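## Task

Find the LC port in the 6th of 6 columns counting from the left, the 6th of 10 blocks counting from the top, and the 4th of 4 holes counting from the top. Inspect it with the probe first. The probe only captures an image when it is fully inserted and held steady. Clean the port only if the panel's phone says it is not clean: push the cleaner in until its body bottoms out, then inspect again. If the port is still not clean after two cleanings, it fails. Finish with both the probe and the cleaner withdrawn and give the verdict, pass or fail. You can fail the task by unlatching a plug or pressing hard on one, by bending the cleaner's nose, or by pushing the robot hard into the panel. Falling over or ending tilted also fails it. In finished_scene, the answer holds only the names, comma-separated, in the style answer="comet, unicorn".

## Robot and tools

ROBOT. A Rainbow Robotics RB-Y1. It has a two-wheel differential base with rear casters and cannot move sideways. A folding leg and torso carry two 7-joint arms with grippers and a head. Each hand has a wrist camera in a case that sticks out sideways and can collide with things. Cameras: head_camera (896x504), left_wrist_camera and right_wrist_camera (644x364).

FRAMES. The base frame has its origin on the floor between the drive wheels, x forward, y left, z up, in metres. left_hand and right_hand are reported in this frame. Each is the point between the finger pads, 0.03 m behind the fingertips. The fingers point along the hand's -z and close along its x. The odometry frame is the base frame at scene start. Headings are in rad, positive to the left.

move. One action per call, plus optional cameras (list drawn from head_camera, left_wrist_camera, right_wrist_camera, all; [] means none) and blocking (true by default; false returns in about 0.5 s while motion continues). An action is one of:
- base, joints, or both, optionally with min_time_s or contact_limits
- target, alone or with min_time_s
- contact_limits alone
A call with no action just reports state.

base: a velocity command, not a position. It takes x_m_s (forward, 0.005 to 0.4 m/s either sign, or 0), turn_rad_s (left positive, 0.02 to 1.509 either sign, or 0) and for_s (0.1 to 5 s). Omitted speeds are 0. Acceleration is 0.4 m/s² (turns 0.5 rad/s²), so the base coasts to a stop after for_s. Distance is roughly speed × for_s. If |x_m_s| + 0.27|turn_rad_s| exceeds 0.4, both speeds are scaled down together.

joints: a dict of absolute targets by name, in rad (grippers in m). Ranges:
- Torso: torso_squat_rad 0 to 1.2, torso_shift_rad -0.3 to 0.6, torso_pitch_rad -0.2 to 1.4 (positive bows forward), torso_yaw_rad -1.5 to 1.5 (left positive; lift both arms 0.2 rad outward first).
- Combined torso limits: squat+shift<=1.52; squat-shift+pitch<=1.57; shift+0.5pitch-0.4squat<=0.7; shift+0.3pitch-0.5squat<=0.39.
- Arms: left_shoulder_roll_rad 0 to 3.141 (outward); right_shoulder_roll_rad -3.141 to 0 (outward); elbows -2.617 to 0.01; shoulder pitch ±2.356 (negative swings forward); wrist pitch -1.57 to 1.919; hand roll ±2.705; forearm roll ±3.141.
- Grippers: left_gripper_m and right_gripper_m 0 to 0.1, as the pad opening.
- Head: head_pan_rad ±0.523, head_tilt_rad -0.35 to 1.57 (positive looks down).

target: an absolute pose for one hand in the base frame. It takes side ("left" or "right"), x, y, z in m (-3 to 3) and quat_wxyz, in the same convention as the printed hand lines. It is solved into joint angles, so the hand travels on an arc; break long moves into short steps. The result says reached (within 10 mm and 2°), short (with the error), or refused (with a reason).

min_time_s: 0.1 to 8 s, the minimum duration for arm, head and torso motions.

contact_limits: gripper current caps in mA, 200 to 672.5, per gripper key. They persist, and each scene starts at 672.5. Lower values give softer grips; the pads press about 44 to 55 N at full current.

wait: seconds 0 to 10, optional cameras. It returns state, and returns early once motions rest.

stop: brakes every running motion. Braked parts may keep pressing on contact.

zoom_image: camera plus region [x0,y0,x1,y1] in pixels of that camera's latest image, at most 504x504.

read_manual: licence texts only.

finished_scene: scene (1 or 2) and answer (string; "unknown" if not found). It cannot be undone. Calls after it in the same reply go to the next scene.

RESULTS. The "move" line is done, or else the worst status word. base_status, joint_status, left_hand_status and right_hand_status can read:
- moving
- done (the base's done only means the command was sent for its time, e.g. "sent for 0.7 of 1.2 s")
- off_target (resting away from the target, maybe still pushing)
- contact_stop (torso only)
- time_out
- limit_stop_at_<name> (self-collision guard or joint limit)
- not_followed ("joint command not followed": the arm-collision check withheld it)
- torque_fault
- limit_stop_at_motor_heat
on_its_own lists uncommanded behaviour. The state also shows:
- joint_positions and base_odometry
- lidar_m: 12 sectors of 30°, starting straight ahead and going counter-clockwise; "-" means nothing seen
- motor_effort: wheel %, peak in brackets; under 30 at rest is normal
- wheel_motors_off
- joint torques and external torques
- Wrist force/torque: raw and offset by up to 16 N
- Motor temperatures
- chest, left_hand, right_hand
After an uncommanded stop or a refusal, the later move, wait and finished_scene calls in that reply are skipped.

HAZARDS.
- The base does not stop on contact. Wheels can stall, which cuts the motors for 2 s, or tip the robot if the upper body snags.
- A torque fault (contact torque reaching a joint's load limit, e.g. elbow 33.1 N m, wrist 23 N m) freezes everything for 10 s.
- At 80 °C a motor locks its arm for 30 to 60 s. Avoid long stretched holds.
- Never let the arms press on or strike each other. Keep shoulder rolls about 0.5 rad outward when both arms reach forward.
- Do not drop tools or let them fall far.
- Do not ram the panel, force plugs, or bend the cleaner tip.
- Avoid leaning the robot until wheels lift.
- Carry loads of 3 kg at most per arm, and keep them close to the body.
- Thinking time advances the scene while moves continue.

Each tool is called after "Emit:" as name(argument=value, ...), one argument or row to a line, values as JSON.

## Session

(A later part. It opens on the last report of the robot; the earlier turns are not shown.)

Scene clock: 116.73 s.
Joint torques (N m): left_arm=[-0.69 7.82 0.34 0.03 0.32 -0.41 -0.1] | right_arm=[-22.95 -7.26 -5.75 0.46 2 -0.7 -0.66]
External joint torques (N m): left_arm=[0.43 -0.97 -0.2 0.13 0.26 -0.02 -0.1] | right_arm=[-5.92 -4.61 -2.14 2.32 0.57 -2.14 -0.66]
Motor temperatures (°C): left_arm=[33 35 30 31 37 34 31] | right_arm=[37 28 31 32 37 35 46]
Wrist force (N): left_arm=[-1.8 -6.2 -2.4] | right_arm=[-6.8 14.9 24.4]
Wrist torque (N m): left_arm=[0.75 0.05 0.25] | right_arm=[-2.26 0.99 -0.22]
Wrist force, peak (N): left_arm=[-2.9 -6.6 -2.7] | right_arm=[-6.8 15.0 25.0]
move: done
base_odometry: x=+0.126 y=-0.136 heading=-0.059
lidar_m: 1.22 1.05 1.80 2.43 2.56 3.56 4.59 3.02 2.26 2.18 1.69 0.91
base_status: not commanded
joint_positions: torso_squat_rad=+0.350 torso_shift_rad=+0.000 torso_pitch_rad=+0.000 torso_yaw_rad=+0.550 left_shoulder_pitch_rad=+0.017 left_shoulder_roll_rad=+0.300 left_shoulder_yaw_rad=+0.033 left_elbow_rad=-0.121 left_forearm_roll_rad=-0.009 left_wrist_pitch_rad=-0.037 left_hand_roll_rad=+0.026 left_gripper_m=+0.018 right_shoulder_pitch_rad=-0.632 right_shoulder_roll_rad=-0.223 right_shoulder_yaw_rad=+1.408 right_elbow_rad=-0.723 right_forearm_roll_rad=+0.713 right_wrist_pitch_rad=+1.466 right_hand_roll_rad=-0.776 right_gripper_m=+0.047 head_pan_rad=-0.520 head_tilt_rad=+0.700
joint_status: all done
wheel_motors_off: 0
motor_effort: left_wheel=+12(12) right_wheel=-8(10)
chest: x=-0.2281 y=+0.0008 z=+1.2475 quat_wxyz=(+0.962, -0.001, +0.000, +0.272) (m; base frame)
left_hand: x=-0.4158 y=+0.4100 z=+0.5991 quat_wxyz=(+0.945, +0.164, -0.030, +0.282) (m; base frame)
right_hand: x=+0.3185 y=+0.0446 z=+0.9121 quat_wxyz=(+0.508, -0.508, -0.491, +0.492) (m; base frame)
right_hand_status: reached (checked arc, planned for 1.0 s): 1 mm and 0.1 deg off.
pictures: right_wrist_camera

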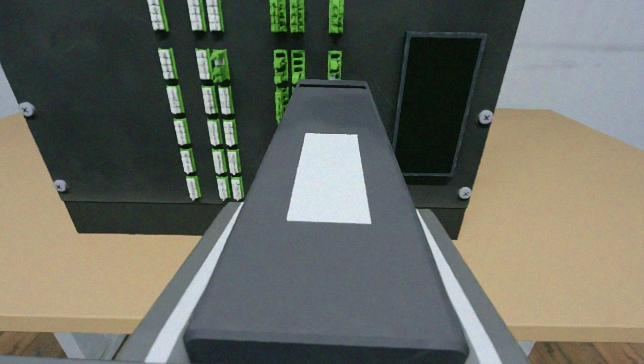

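Emit:
move(
  target={"side":"right","x":0.3155,"y":0.0456,"z":0.912,"quat_wxyz":[0.5082,-0.5082,-0.4918,0.4918]},
  min_time_s=0.8,
  cameras=["right_wrist_camera"],
)

Emit:
zoom_image(
  camera="right_wrist_camera",
  region=[322, 65, 346, 85],
)

Emit:
move(
  target={"side":"right","x":0.3155,"y":0.0436,"z":0.912,"quat_wxyz":[0.5082,-0.5082,-0.4918,0.4918]},
  min_time_s=0.8,
  cameras=["right_wrist_camera"],
)

Emit:
zoom_image(
  camera="right_wrist_camera",
  region=[322, 65, 346, 85],
)

Emit:
move(
  target={"side":"right","x":0.3155,"y":0.0446,"z":0.913,"quat_wxyz":[0.5082,-0.5082,-0.4918,0.4918]},
  min_time_s=0.8,
  cameras=["right_wrist_camera"],
)

Emit:
zoom_image(
  camera="right_wrist_camera",
  region=[322, 65, 346, 85],
)

Emit:
move(
  target={"side":"right","x":0.3155,"y":0.0446,"z":0.911,"quat_wxyz":[0.5082,-0.5082,-0.4918,0.4918]},
  min_time_s=0.8,
  cameras=["right_wrist_camera"],
)

Emit:
zoom_image(
  camera="right_wrist_camera",
  region=[322, 65, 346, 85],
)

Scene clock: 121.27 s.
Joint torques (N m): left_arm=[-1.02 7.85 0.17 0 0.31 -0.49 -0.16] | right_arm=[-15.49 0.97 -1.89 -3.62 2.28 0.94 0.14]
External joint torques (N m): left_arm=[0.1 -0.95 -0.38 0.11 0.26 -0.11 -0.16] | right_arm=[1.46 3.51 1.71 -1.72 0.83 -0.5 0.15]
Motor temperatures (°C): left_arm=[33 35 30 31 37 34 31] | right_arm=[37 28 31 31 37 35 46]
Wrist force (N): left_arm=[-2.2 -5.7 -2.3] | right_arm=[-4.6 15.6 3.9]
Wrist torque (N m): left_arm=[0.70 -0.06 0.25] | right_arm=[-1.88 0.48 -0.23]
Wrist force, peak (N): left_arm=[-2.3 -6.4 -2.9] | right_arm=[-6.8 15.1 24.8]
move: done
base_odometry: x=+0.126 y=-0.136 heading=-0.059
lidar_m: 1.22 1.05 1.80 2.43 2.55 3.56 4.60 3.02 2.25 2.18 1.70 0.92
base_status: not commanded
joint_positions: torso_squat_rad=+0.350 torso_shift_rad=+0.000 torso_pitch_rad=+0.000 torso_yaw_rad=+0.550 left_shoulder_pitch_rad=+0.017 left_shoulder_roll_rad=+0.300 left_shoulder_yaw_rad=+0.033 left_elbow_rad=-0.121 left_forearm_roll_rad=-0.009 left_wrist_pitch_rad=-0.037 left_hand_roll_rad=+0.026 left_gripper_m=+0.018 right_shoulder_pitch_rad=-0.630 right_shoulder_roll_rad=-0.220 right_shoulder_yaw_rad=+1.409 right_elbow_rad=-0.726 right_forearm_roll_rad=+0.714 right_wrist_pitch_rad=+1.474 right_hand_roll_rad=-0.774 right_gripper_m=+0.047 head_pan_rad=-0.520 head_tilt_rad=+0.700
joint_status: all done
wheel_motors_off: 0
motor_effort: left_wheel=+11(12) right_wheel=-7(10)
chest: x=-0.2280 y=+0.0008 z=+1.2475 quat_wxyz=(+0.962, -0.001, +0.000, +0.272) (m; base frame)
left_hand: x=-0.4157 y=+0.4100 z=+0.5991 quat_wxyz=(+0.945, +0.164, -0.030, +0.282) (m; base frame)
right_hand: x=+0.3162 y=+0.0450 z=+0.9121 quat_wxyz=(+0.508, -0.509, -0.491, +0.491) (m; base frame)
right_hand_status: reached (checked arc, planned for 0.8 s): 1 mm and 0.1 deg off.
pictures: right_wrist_camera

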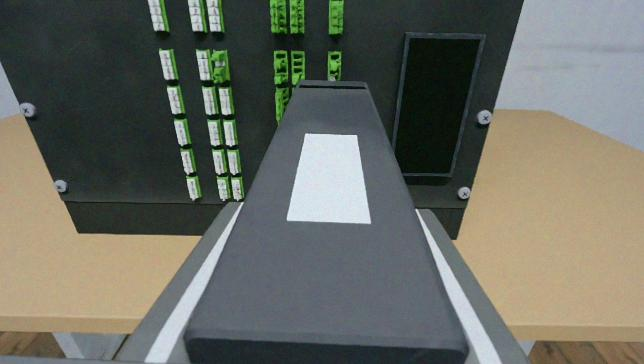

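Scaled by 21.000 from the camera's 644x364 image, which has a finer 920x520 frame.

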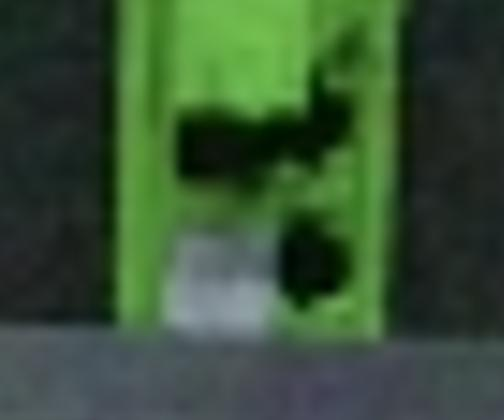

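Scene clock: 122.40 s.
Joint torques (N m): left_arm=[-0.88 8.15 0.46 0.05 0.34 -0.4 -0.17] | right_arm=[-14.28 -4.63 -2.93 -2.56 1.47 1.7 0.22]
External joint torques (N m): left_arm=[0.23 -0.65 -0.08 0.15 0.28 -0.02 -0.17] | right_arm=[2.61 -2.02 0.74 -0.62 0.02 0.27 0.22]
Motor temperatures (°C): left_arm=[33 35 30 31 37 34 31] | right_arm=[37 28 31 31 37 35 46]
Wrist force (N): left_arm=[-1.8 -6.3 -2.7] | right_arm=[-2.1 15.7 5.0]
Wrist torque (N m): left_arm=[0.77 0.04 0.26] | right_arm=[-1.91 -0.11 -0.23]
Wrist force, peak (N): left_arm=[-2.4 -6.4 -2.4] | right_arm=[-4.9 16.1 3.9]
move: done
base_odometry: x=+0.126 y=-0.136 heading=-0.059
lidar_m: 1.22 1.05 1.80 2.44 2.55 3.56 4.60 3.02 2.26 2.18 1.71 0.93
base_status: not commanded
joint_positions: torso_squat_rad=+0.350 torso_shift_rad=+0.000 torso_pitch_rad=+0.000 torso_yaw_rad=+0.550 left_shoulder_pitch_rad=+0.017 left_shoulder_roll_rad=+0.300 left_shoulder_yaw_rad=+0.033 left_elbow_rad=-0.121 left_forearm_roll_rad=-0.009 left_wrist_pitch_rad=-0.037 left_hand_roll_rad=+0.026 left_gripper_m=+0.018 right_shoulder_pitch_rad=-0.627 right_shoulder_roll_rad=-0.228 right_shoulder_yaw_rad=+1.410 right_elbow_rad=-0.741 right_forearm_roll_rad=+0.716 right_wrist_pitch_rad=+1.479 right_hand_roll_rad=-0.772 right_gripper_m=+0.047 head_pan_rad=-0.520 head_tilt_rad=+0.700
joint_status: all done
wheel_motors_off: 0
motor_effort: left_wheel=+11(12) right_wheel=-9(10)
chest: x=-0.2280 y=+0.0008 z=+1.2475 quat_wxyz=(+0.962, -0.001, +0.000, +0.272) (m; base frame)
left_hand: x=-0.4157 y=+0.4100 z=+0.5991 quat_wxyz=(+0.945, +0.164, -0.030, +0.282) (m; base frame)
right_hand: x=+0.3156 y=+0.0438 z=+0.9122 quat_wxyz=(+0.508, -0.508, -0.492, +0.491) (m; base frame)
right_hand_status: reached (checked arc, planned for 0.8 s): 0 mm and 0.0 deg off.
pictures: right_wrist_camera

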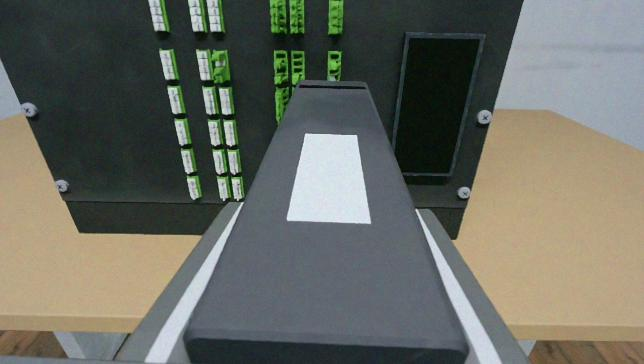

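Scaled by 21.000 from the camera's 644x364 image, which has a finer 920x520 frame.

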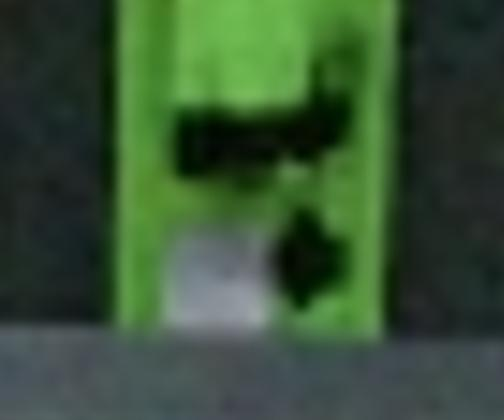

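Scene clock: 123.53 s.
Joint torques (N m): left_arm=[-0.65 8.19 0.25 -0.12 0.37 -0.46 -0.12] | right_arm=[-18.37 -4.02 -4.44 -3.23 1.81 1.48 0.25]
External joint torques (N m): left_arm=[0.46 -0.61 -0.29 -0.02 0.31 -0.08 -0.12] | right_arm=[-1.46 -1.41 -0.74 -1.26 0.36 0.05 0.25]
Motor temperatures (°C): left_arm=[33 35 30 31 37 34 31] | right_arm=[37 28 31 31 37 35 46]
Wrist force (N): left_arm=[-2.1 -5.9 -2.2] | right_arm=[-3.6 15.5 5.1]
Wrist torque (N m): left_arm=[0.73 -0.01 0.24] | right_arm=[-1.74 0.30 -0.24]
Wrist force, peak (N): left_arm=[-2.6 -6.5 -2.3] | right_arm=[-4.2 16.9 5.4]
move: done
base_odometry: x=+0.126 y=-0.136 heading=-0.059
lidar_m: 1.22 1.05 1.80 2.44 2.55 3.57 4.59 3.02 2.25 2.18 1.71 0.91
base_status: not commanded
joint_positions: torso_squat_rad=+0.350 torso_shift_rad=+0.000 torso_pitch_rad=+0.000 torso_yaw_rad=+0.550 left_shoulder_pitch_rad=+0.017 left_shoulder_roll_rad=+0.300 left_shoulder_yaw_rad=+0.033 left_elbow_rad=-0.121 left_forearm_roll_rad=-0.009 left_wrist_pitch_rad=-0.037 left_hand_roll_rad=+0.026 left_gripper_m=+0.018 right_shoulder_pitch_rad=-0.627 right_shoulder_roll_rad=-0.229 right_shoulder_yaw_rad=+1.409 right_elbow_rad=-0.746 right_forearm_roll_rad=+0.714 right_wrist_pitch_rad=+1.482 right_hand_roll_rad=-0.768 right_gripper_m=+0.047 head_pan_rad=-0.520 head_tilt_rad=+0.700
joint_status: all done
wheel_motors_off: 0
motor_effort: left_wheel=+11(12) right_wheel=-8(10)
chest: x=-0.2280 y=+0.0008 z=+1.2475 quat_wxyz=(+0.962, -0.001, +0.000, +0.272) (m; base frame)
left_hand: x=-0.4157 y=+0.4100 z=+0.5991 quat_wxyz=(+0.945, +0.164, -0.030, +0.282) (m; base frame)
right_hand: x=+0.3153 y=+0.0444 z=+0.9127 quat_wxyz=(+0.508, -0.508, -0.491, +0.492) (m; base frame)
right_hand_status: reached (checked arc, planned for 0.8 s): 0 mm and 0.0 deg off.
pictures: right_wrist_camera

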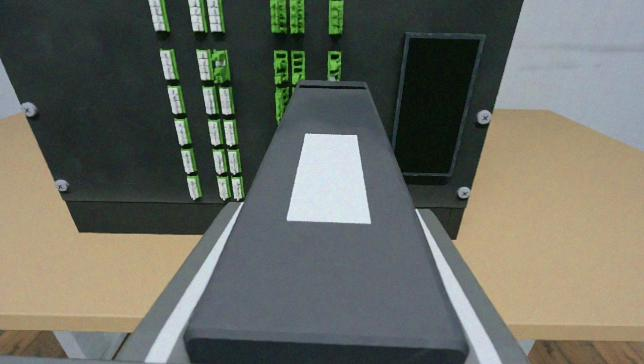

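Scaled by 21.000 from the camera's 644x364 image, which has a finer 920x520 frame.

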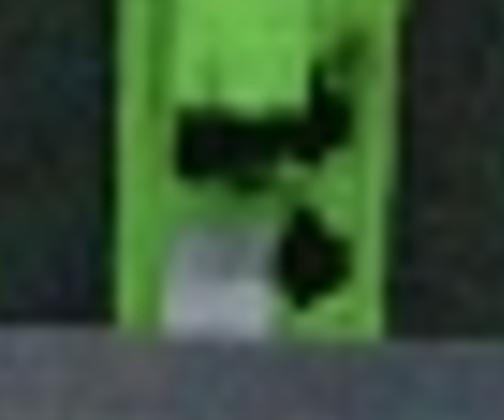

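Scene clock: 124.67 s.
Joint torques (N m): left_arm=[-0.69 8.02 0.19 -0.08 0.32 -0.41 -0.16] | right_arm=[-16.4 -0.68 -2.83 -1.83 0.72 0.5 -0.48]
External joint torques (N m): left_arm=[0.43 -0.77 -0.35 0.02 0.26 -0.03 -0.15] | right_arm=[0.5 1.87 0.75 0.06 -0.72 -0.94 -0.48]
Motor temperatures (°C): left_arm=[33 35 30 31 37 34 31] | right_arm=[37 28 31 31 37 35 46]
Wrist force (N): left_arm=[-2.2 -5.9 -2.2] | right_arm=[-3.2 14.1 5.1]
Wrist torque (N m): left_arm=[0.70 -0.04 0.25] | right_arm=[-2.37 0.08 -0.24]
Wrist force, peak (N): left_arm=[-2.3 -6.5 -2.4] | right_arm=[-4.2 16.8 5.3]
move: done
base_odometry: x=+0.126 y=-0.136 heading=-0.059
lidar_m: 1.22 1.05 1.80 2.43 2.56 3.56 4.60 3.01 2.25 2.19 1.71 0.91
base_status: not commanded
joint_positions: torso_squat_rad=+0.350 torso_shift_rad=+0.000 torso_pitch_rad=+0.000 torso_yaw_rad=+0.550 left_shoulder_pitch_rad=+0.017 left_shoulder_roll_rad=+0.300 left_shoulder_yaw_rad=+0.033 left_elbow_rad=-0.121 left_forearm_roll_rad=-0.009 left_wrist_pitch_rad=-0.037 left_hand_roll_rad=+0.026 left_gripper_m=+0.018 right_shoulder_pitch_rad=-0.628 right_shoulder_roll_rad=-0.220 right_shoulder_yaw_rad=+1.410 right_elbow_rad=-0.726 right_forearm_roll_rad=+0.716 right_wrist_pitch_rad=+1.474 right_hand_roll_rad=-0.777 right_gripper_m=+0.047 head_pan_rad=-0.520 head_tilt_rad=+0.700
joint_status: all done
wheel_motors_off: 0
motor_effort: left_wheel=+12(12) right_wheel=-8(10)
chest: x=-0.2280 y=+0.0008 z=+1.2475 quat_wxyz=(+0.962, -0.001, +0.000, +0.272) (m; base frame)
left_hand: x=-0.4157 y=+0.4100 z=+0.5991 quat_wxyz=(+0.945, +0.164, -0.030, +0.282) (m; base frame)
right_hand: x=+0.3157 y=+0.0442 z=+0.9112 quat_wxyz=(+0.508, -0.508, -0.492, +0.492) (m; base frame)
right_hand_status: reached (checked arc, planned for 0.8 s): 1 mm and 0.0 deg off.
pictures: right_wrist_camera

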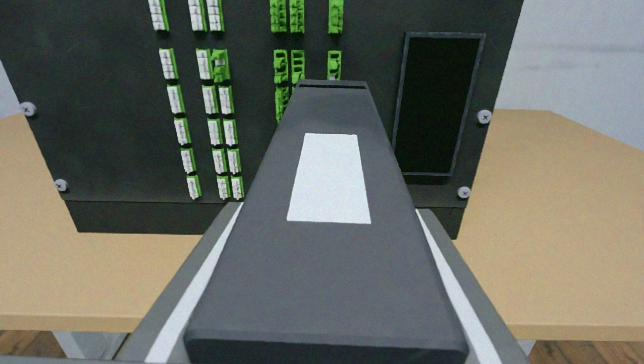

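Scaled by 21.000 from the camera's 644x364 image, which has a finer 920x520 frame.

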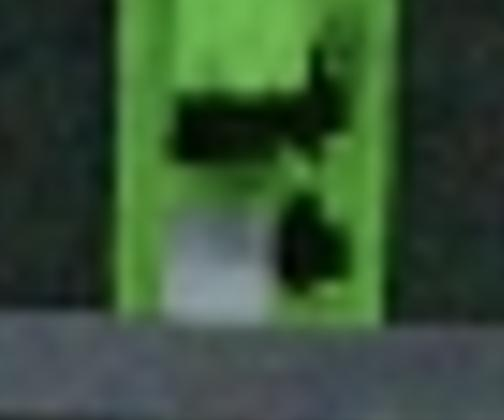

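Emit:
move(
  target={"side":"right","x":0.3155,"y":0.0436,"z":0.9132,"quat_wxyz":[0.5082,-0.5082,-0.4918,0.4918]},
  min_time_s=0.8,
  cameras=[],
)

Emit:
move(
  target={"side":"right","x":0.3185,"y":0.0434,"z":0.9136,"quat_wxyz":[0.5082,-0.5082,-0.4918,0.4918]},
  min_time_s=1,
  cameras=["right_wrist_camera"],
)

Emit:
zoom_image(
  camera="right_wrist_camera",
  region=[322, 65, 346, 85],
)

Scene clock: 126.70 s.
Joint torques (N m): left_arm=[-0.5 7.84 0 -0.13 0.34 -0.41 -0.19] | right_arm=[-16.51 -4.98 -4.42 -2.23 2.4 2.47 0.18]
External joint torques (N m): left_arm=[0.61 -0.96 -0.54 -0.03 0.29 -0.03 -0.19] | right_arm=[0.38 -2.33 -0.69 -0.24 0.94 1.04 0.19]
Motor temperatures (°C): left_arm=[33 35 30 31 37 34 31] | right_arm=[37 28 31 31 37 35 46]
Wrist force (N): left_arm=[-2.1 -6.1 -2.2] | right_arm=[-2.5 18.4 5.6]
Wrist torque (N m): left_arm=[0.72 -0.02 0.23] | right_arm=[-1.28 -0.09 -0.24]
Wrist force, peak (N): left_arm=[-2.4 -6.4 -2.7] | right_arm=[-3.0 18.4 6.2]
move: done
base_odometry: x=+0.126 y=-0.136 heading=-0.059
lidar_m: 1.22 1.06 1.80 2.43 2.55 3.57 4.59 3.02 2.25 2.19 1.70 0.92
base_status: not commanded
joint_positions: torso_squat_rad=+0.350 torso_shift_rad=+0.000 torso_pitch_rad=+0.000 torso_yaw_rad=+0.550 left_shoulder_pitch_rad=+0.017 left_shoulder_roll_rad=+0.300 left_shoulder_yaw_rad=+0.033 left_elbow_rad=-0.121 left_forearm_roll_rad=-0.009 left_wrist_pitch_rad=-0.037 left_hand_roll_rad=+0.026 left_gripper_m=+0.018 right_shoulder_pitch_rad=-0.626 right_shoulder_roll_rad=-0.233 right_shoulder_yaw_rad=+1.410 right_elbow_rad=-0.754 right_forearm_roll_rad=+0.715 right_wrist_pitch_rad=+1.484 right_hand_roll_rad=-0.767 right_gripper_m=+0.047 head_pan_rad=-0.520 head_tilt_rad=+0.700
joint_status: all done
wheel_motors_off: 0
motor_effort: left_wheel=+12(12) right_wheel=-9(10)
chest: x=-0.2280 y=+0.0008 z=+1.2475 quat_wxyz=(+0.962, -0.001, +0.000, +0.272) (m; base frame)
left_hand: x=-0.4157 y=+0.4100 z=+0.5991 quat_wxyz=(+0.945, +0.164, -0.030, +0.282) (m; base frame)
right_hand: x=+0.3153 y=+0.0438 z=+0.9130 quat_wxyz=(+0.508, -0.508, -0.492, +0.492) (m; base frame)
right_hand_status: reached (checked arc, planned for 0.8 s): 0 mm and 0.0 deg off.
pictures: none
No camera images: "cameras" was empty.

Scene clock: 128.03 s.
Joint torques (N m): left_arm=[-0.73 8.03 0.3 0 0.36 -0.42 -0.17] | right_arm=[-20.18 -7.15 -5.24 -0.48 1.76 1.31 -0.63]
External joint torques (N m): left_arm=[0.39 -0.76 -0.24 0.1 0.3 -0.04 -0.17] | right_arm=[-3.21 -4.42 -1.52 1.46 0.31 -0.12 -0.62]
Motor temperatures (°C): left_arm=[33 35 30 31 37 34 31] | right_arm=[37 28 31 31 37 35 46]
Wrist force (N): left_arm=[-2.2 -6.0 -2.4] | right_arm=[-3.5 16.0 11.3]
Wrist torque (N m): left_arm=[0.75 0.00 0.23] | right_arm=[-1.70 0.14 -0.21]
Wrist force, peak (N): left_arm=[-1.8 -6.5 -2.8] | right_arm=[-3.8 17.1 11.8]
move: done
base_odometry: x=+0.126 y=-0.136 heading=-0.059
lidar_m: 1.22 1.05 1.80 2.43 2.55 3.56 4.59 3.02 2.25 2.19 1.70 0.91
base_status: not commanded
joint_positions: torso_squat_rad=+0.350 torso_shift_rad=+0.000 torso_pitch_rad=+0.000 torso_yaw_rad=+0.550 left_shoulder_pitch_rad=+0.017 left_shoulder_roll_rad=+0.300 left_shoulder_yaw_rad=+0.033 left_elbow_rad=-0.121 left_forearm_roll_rad=-0.009 left_wrist_pitch_rad=-0.037 left_hand_roll_rad=+0.026 left_gripper_m=+0.018 right_shoulder_pitch_rad=-0.629 right_shoulder_roll_rad=-0.234 right_shoulder_yaw_rad=+1.408 right_elbow_rad=-0.747 right_forearm_roll_rad=+0.713 right_wrist_pitch_rad=+1.475 right_hand_roll_rad=-0.769 right_gripper_m=+0.047 head_pan_rad=-0.520 head_tilt_rad=+0.700
joint_status: all done
wheel_motors_off: 0
motor_effort: left_wheel=+11(12) right_wheel=-7(10)
chest: x=-0.2280 y=+0.0008 z=+1.2475 quat_wxyz=(+0.962, -0.001, +0.000, +0.272) (m; base frame)
left_hand: x=-0.4157 y=+0.4100 z=+0.5991 quat_wxyz=(+0.945, +0.164, -0.030, +0.282) (m; base frame)
right_hand: x=+0.3178 y=+0.0436 z=+0.9131 quat_wxyz=(+0.508, -0.508, -0.491, +0.492) (m; base frame)
right_hand_status: reached (checked arc, planned for 1.0 s): 1 mm and 0.1 deg off.
pictures: right_wrist_camera

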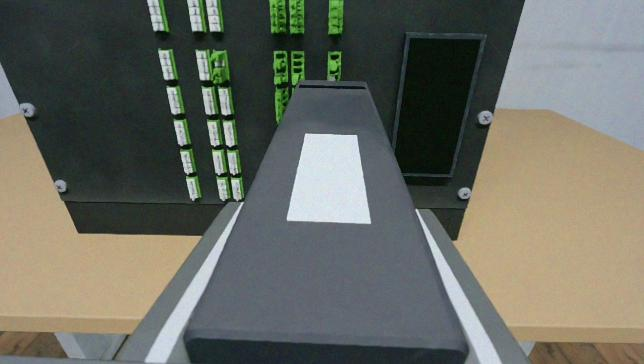

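Scaled by 21.000 from the camera's 644x364 image, which has a finer 920x520 frame.

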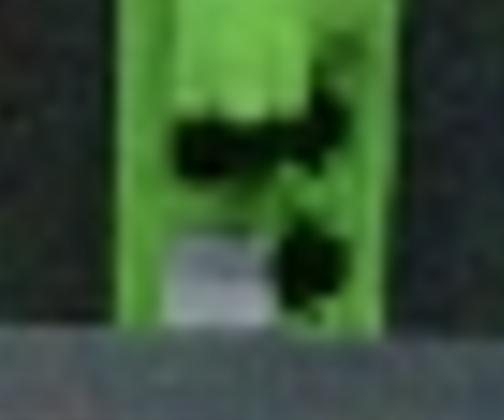

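Emit:
move(
  target={"side":"right","x":0.3200,"y":0.0432,"z":0.9142,"quat_wxyz":[0.5082,-0.5082,-0.4918,0.4918]},
  min_time_s=1,
  cameras=["right_wrist_camera"],
)

Emit:
wait(
  seconds=3,
)

Scene clock: 129.87 s.
Joint torques (N m): left_arm=[-0.59 7.96 0.38 -0.13 0.32 -0.45 -0.06] | right_arm=[-22.23 -9.73 -5.7 0.43 1.95 0.72 -0.46]
External joint torques (N m): left_arm=[0.52 -0.83 -0.17 -0.03 0.27 -0.07 -0.06] | right_arm=[-5.21 -6.96 -1.97 2.35 0.5 -0.7 -0.45]
Motor temperatures (°C): left_arm=[33 35 30 31 37 34 31] | right_arm=[37 28 31 31 37 35 46]
Wrist force (N): left_arm=[-2.1 -5.8 -2.2] | right_arm=[-4.7 16.2 20.3]
Wrist torque (N m): left_arm=[0.70 0.00 0.26] | right_arm=[-1.76 0.48 -0.22]
Wrist force, peak (N): left_arm=[-2.6 -6.5 -2.7] | right_arm=[-5.0 16.4 20.8]
move: done
base_odometry: x=+0.126 y=-0.136 heading=-0.059
lidar_m: 1.22 1.06 1.79 2.43 2.56 3.57 4.59 3.02 2.25 2.19 1.70 0.92
base_status: not commanded
joint_positions: torso_squat_rad=+0.350 torso_shift_rad=+0.000 torso_pitch_rad=+0.000 torso_yaw_rad=+0.550 left_shoulder_pitch_rad=+0.017 left_shoulder_roll_rad=+0.300 left_shoulder_yaw_rad=+0.033 left_elbow_rad=-0.121 left_forearm_roll_rad=-0.009 left_wrist_pitch_rad=-0.037 left_hand_roll_rad=+0.026 left_gripper_m=+0.018 right_shoulder_pitch_rad=-0.631 right_shoulder_roll_rad=-0.235 right_shoulder_yaw_rad=+1.407 right_elbow_rad=-0.746 right_forearm_roll_rad=+0.712 right_wrist_pitch_rad=+1.472 right_hand_roll_rad=-0.769 right_gripper_m=+0.047 head_pan_rad=-0.520 head_tilt_rad=+0.700
joint_status: all done
wheel_motors_off: 0
motor_effort: left_wheel=+11(12) right_wheel=-8(11)
chest: x=-0.2281 y=+0.0008 z=+1.2475 quat_wxyz=(+0.962, -0.001, +0.000, +0.272) (m; base frame)
left_hand: x=-0.4158 y=+0.4100 z=+0.5991 quat_wxyz=(+0.945, +0.164, -0.030, +0.282) (m; base frame)
right_hand: x=+0.3188 y=+0.0436 z=+0.9134 quat_wxyz=(+0.509, -0.507, -0.491, +0.492) (m; base frame)
right_hand_status: reached (checked arc, planned for 1.0 s): 2 mm and 0.1 deg off.
pictures: right_wrist_camera

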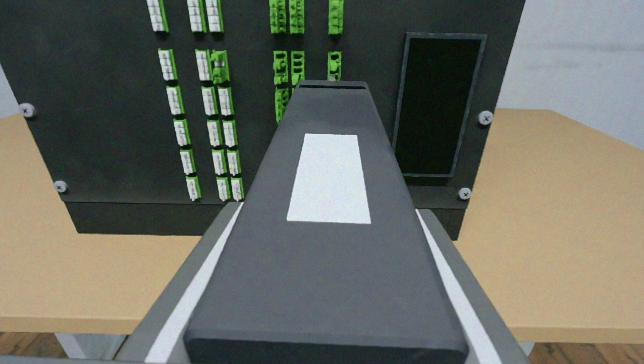

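Scene clock: 132.87 s.
Joint torques (N m): left_arm=[-1.11 8.31 0.19 -0.02 0.4 -0.36 -0.16] | right_arm=[-21.99 -9.68 -5.96 0.5 2.03 0.65 -0.47]
External joint torques (N m): left_arm=[0.01 -0.49 -0.36 0.09 0.34 0.03 -0.15] | right_arm=[-4.97 -6.91 -2.23 2.43 0.57 -0.78 -0.46]
Motor temperatures (°C): left_arm=[33 35 30 31 37 34 31] | right_arm=[37 28 31 31 37 35 46]
Wrist force (N): left_arm=[-2.3 -6.1 -2.4] | right_arm=[-4.7 15.6 20.3]
Wrist torque (N m): left_arm=[0.74 -0.07 0.26] | right_arm=[-1.78 0.47 -0.21]
Wrist force, peak (N): left_arm=[-2.3 -6.3 -2.7] | right_arm=[-5.0 17.0 20.8]
base_odometry: x=+0.126 y=-0.136 heading=-0.059
lidar_m: 1.22 1.06 1.81 2.44 2.55 3.56 4.59 3.01 2.24 2.19 1.69 0.91
base_status: not commanded
joint_positions: torso_squat_rad=+0.350 torso_shift_rad=+0.000 torso_pitch_rad=+0.000 torso_yaw_rad=+0.550 left_shoulder_pitch_rad=+0.017 left_shoulder_roll_rad=+0.300 left_shoulder_yaw_rad=+0.033 left_elbow_rad=-0.121 left_forearm_roll_rad=-0.009 left_wrist_pitch_rad=-0.037 left_hand_roll_rad=+0.026 left_gripper_m=+0.018 right_shoulder_pitch_rad=-0.631 right_shoulder_roll_rad=-0.235 right_shoulder_yaw_rad=+1.407 right_elbow_rad=-0.746 right_forearm_roll_rad=+0.712 right_wrist_pitch_rad=+1.472 right_hand_roll_rad=-0.769 right_gripper_m=+0.047 head_pan_rad=-0.520 head_tilt_rad=+0.700
joint_status: all done
wheel_motors_off: 0
motor_effort: left_wheel=+12(12) right_wheel=-8(11)
chest: x=-0.2281 y=+0.0008 z=+1.2475 quat_wxyz=(+0.962, -0.001, +0.000, +0.272) (m; base frame)
left_hand: x=-0.4158 y=+0.4100 z=+0.5991 quat_wxyz=(+0.945, +0.164, -0.030, +0.282) (m; base frame)
right_hand: x=+0.3188 y=+0.0436 z=+0.9134 quat_wxyz=(+0.509, -0.507, -0.491, +0.492) (m; base frame)
right_hand_status: reached (checked arc, planned for 1.0 s): 2 mm and 0.1 deg off.
wait: 3.00 s; at rest by 0.27 s
pictures: head_camera, left_wrist_camera, right_wrist_camera

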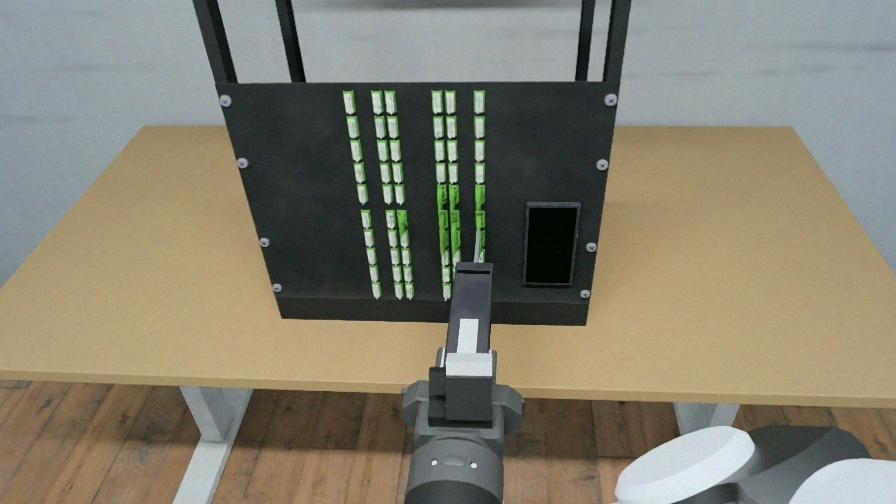

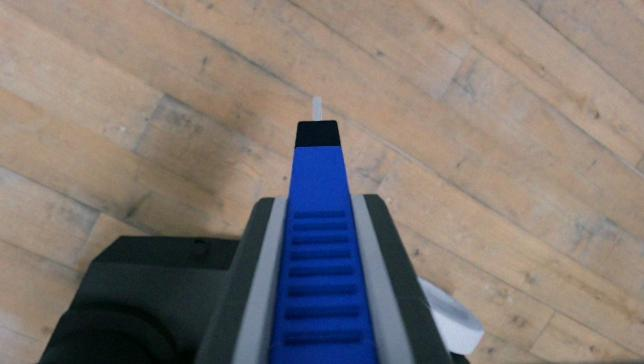

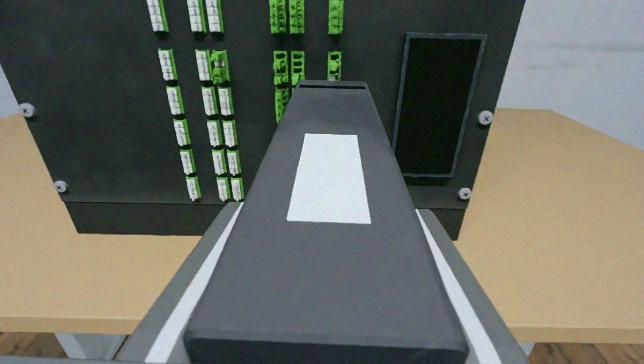

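Emit:
move(
  target={"side":"right","x":0.3155,"y":0.0424,"z":0.9131,"quat_wxyz":[0.5082,-0.5082,-0.4918,0.4918]},
  min_time_s=0.8,
  cameras=["right_wrist_camera"],
)

Emit:
zoom_image(
  camera="right_wrist_camera",
  region=[322, 65, 346, 85],
)

Emit:
move(
  target={"side":"right","x":0.3155,"y":0.0436,"z":0.9142,"quat_wxyz":[0.5082,-0.5082,-0.4918,0.4918]},
  min_time_s=0.8,
  cameras=["right_wrist_camera"],
)

Emit:
zoom_image(
  camera="right_wrist_camera",
  region=[322, 65, 346, 85],
)

Scene clock: 135.43 s.
Joint torques (N m): left_arm=[-1 7.9 0.45 -0.01 0.35 -0.3 -0.07] | right_arm=[-14.23 -5.93 -3.1 -1.88 1.25 2.53 0.27]
External joint torques (N m): left_arm=[0.11 -0.89 -0.09 0.1 0.29 0.08 -0.06] | right_arm=[2.64 -3.22 0.68 0.12 -0.21 1.11 0.28]
Motor temperatures (°C): left_arm=[33 35 30 31 37 34 31] | right_arm=[37 28 31 31 37 35 46]
Wrist force (N): left_arm=[-2.3 -6.3 -2.4] | right_arm=[-1.1 16.7 5.6]
Wrist torque (N m): left_arm=[0.74 -0.03 0.23] | right_arm=[-1.77 -0.58 -0.21]
Wrist force, peak (N): left_arm=[-2.3 -6.5 -2.4] | right_arm=[-4.8 16.9 20.8]
move: done
base_odometry: x=+0.126 y=-0.136 heading=-0.059
lidar_m: 1.22 1.06 1.80 2.43 2.56 3.56 4.59 3.03 2.25 2.18 1.69 0.91
base_status: not commanded
joint_positions: torso_squat_rad=+0.350 torso_shift_rad=+0.000 torso_pitch_rad=+0.000 torso_yaw_rad=+0.550 left_shoulder_pitch_rad=+0.017 left_shoulder_roll_rad=+0.300 left_shoulder_yaw_rad=+0.033 left_elbow_rad=-0.121 left_forearm_roll_rad=-0.009 left_wrist_pitch_rad=-0.037 left_hand_roll_rad=+0.026 left_gripper_m=+0.018 right_shoulder_pitch_rad=-0.625 right_shoulder_roll_rad=-0.238 right_shoulder_yaw_rad=+1.410 right_elbow_rad=-0.761 right_forearm_roll_rad=+0.715 right_wrist_pitch_rad=+1.485 right_hand_roll_rad=-0.766 right_gripper_m=+0.047 head_pan_rad=-0.520 head_tilt_rad=+0.700
joint_status: all done
wheel_motors_off: 0
motor_effort: left_wheel=+11(12) right_wheel=-9(11)
chest: x=-0.2280 y=+0.0008 z=+1.2475 quat_wxyz=(+0.962, -0.001, +0.000, +0.272) (m; base frame)
left_hand: x=-0.4157 y=+0.4100 z=+0.5991 quat_wxyz=(+0.945, +0.164, -0.030, +0.282) (m; base frame)
right_hand: x=+0.3155 y=+0.0429 z=+0.9131 quat_wxyz=(+0.508, -0.508, -0.492, +0.492) (m; base frame)
right_hand_status: reached (checked arc, planned for 0.8 s): 1 mm and 0.1 deg off.
pictures: right_wrist_camera

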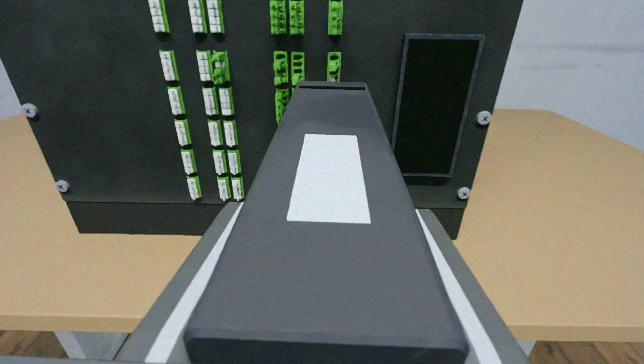

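Scaled by 21.000 from the camera's 644x364 image, which has a finer 920x520 frame.

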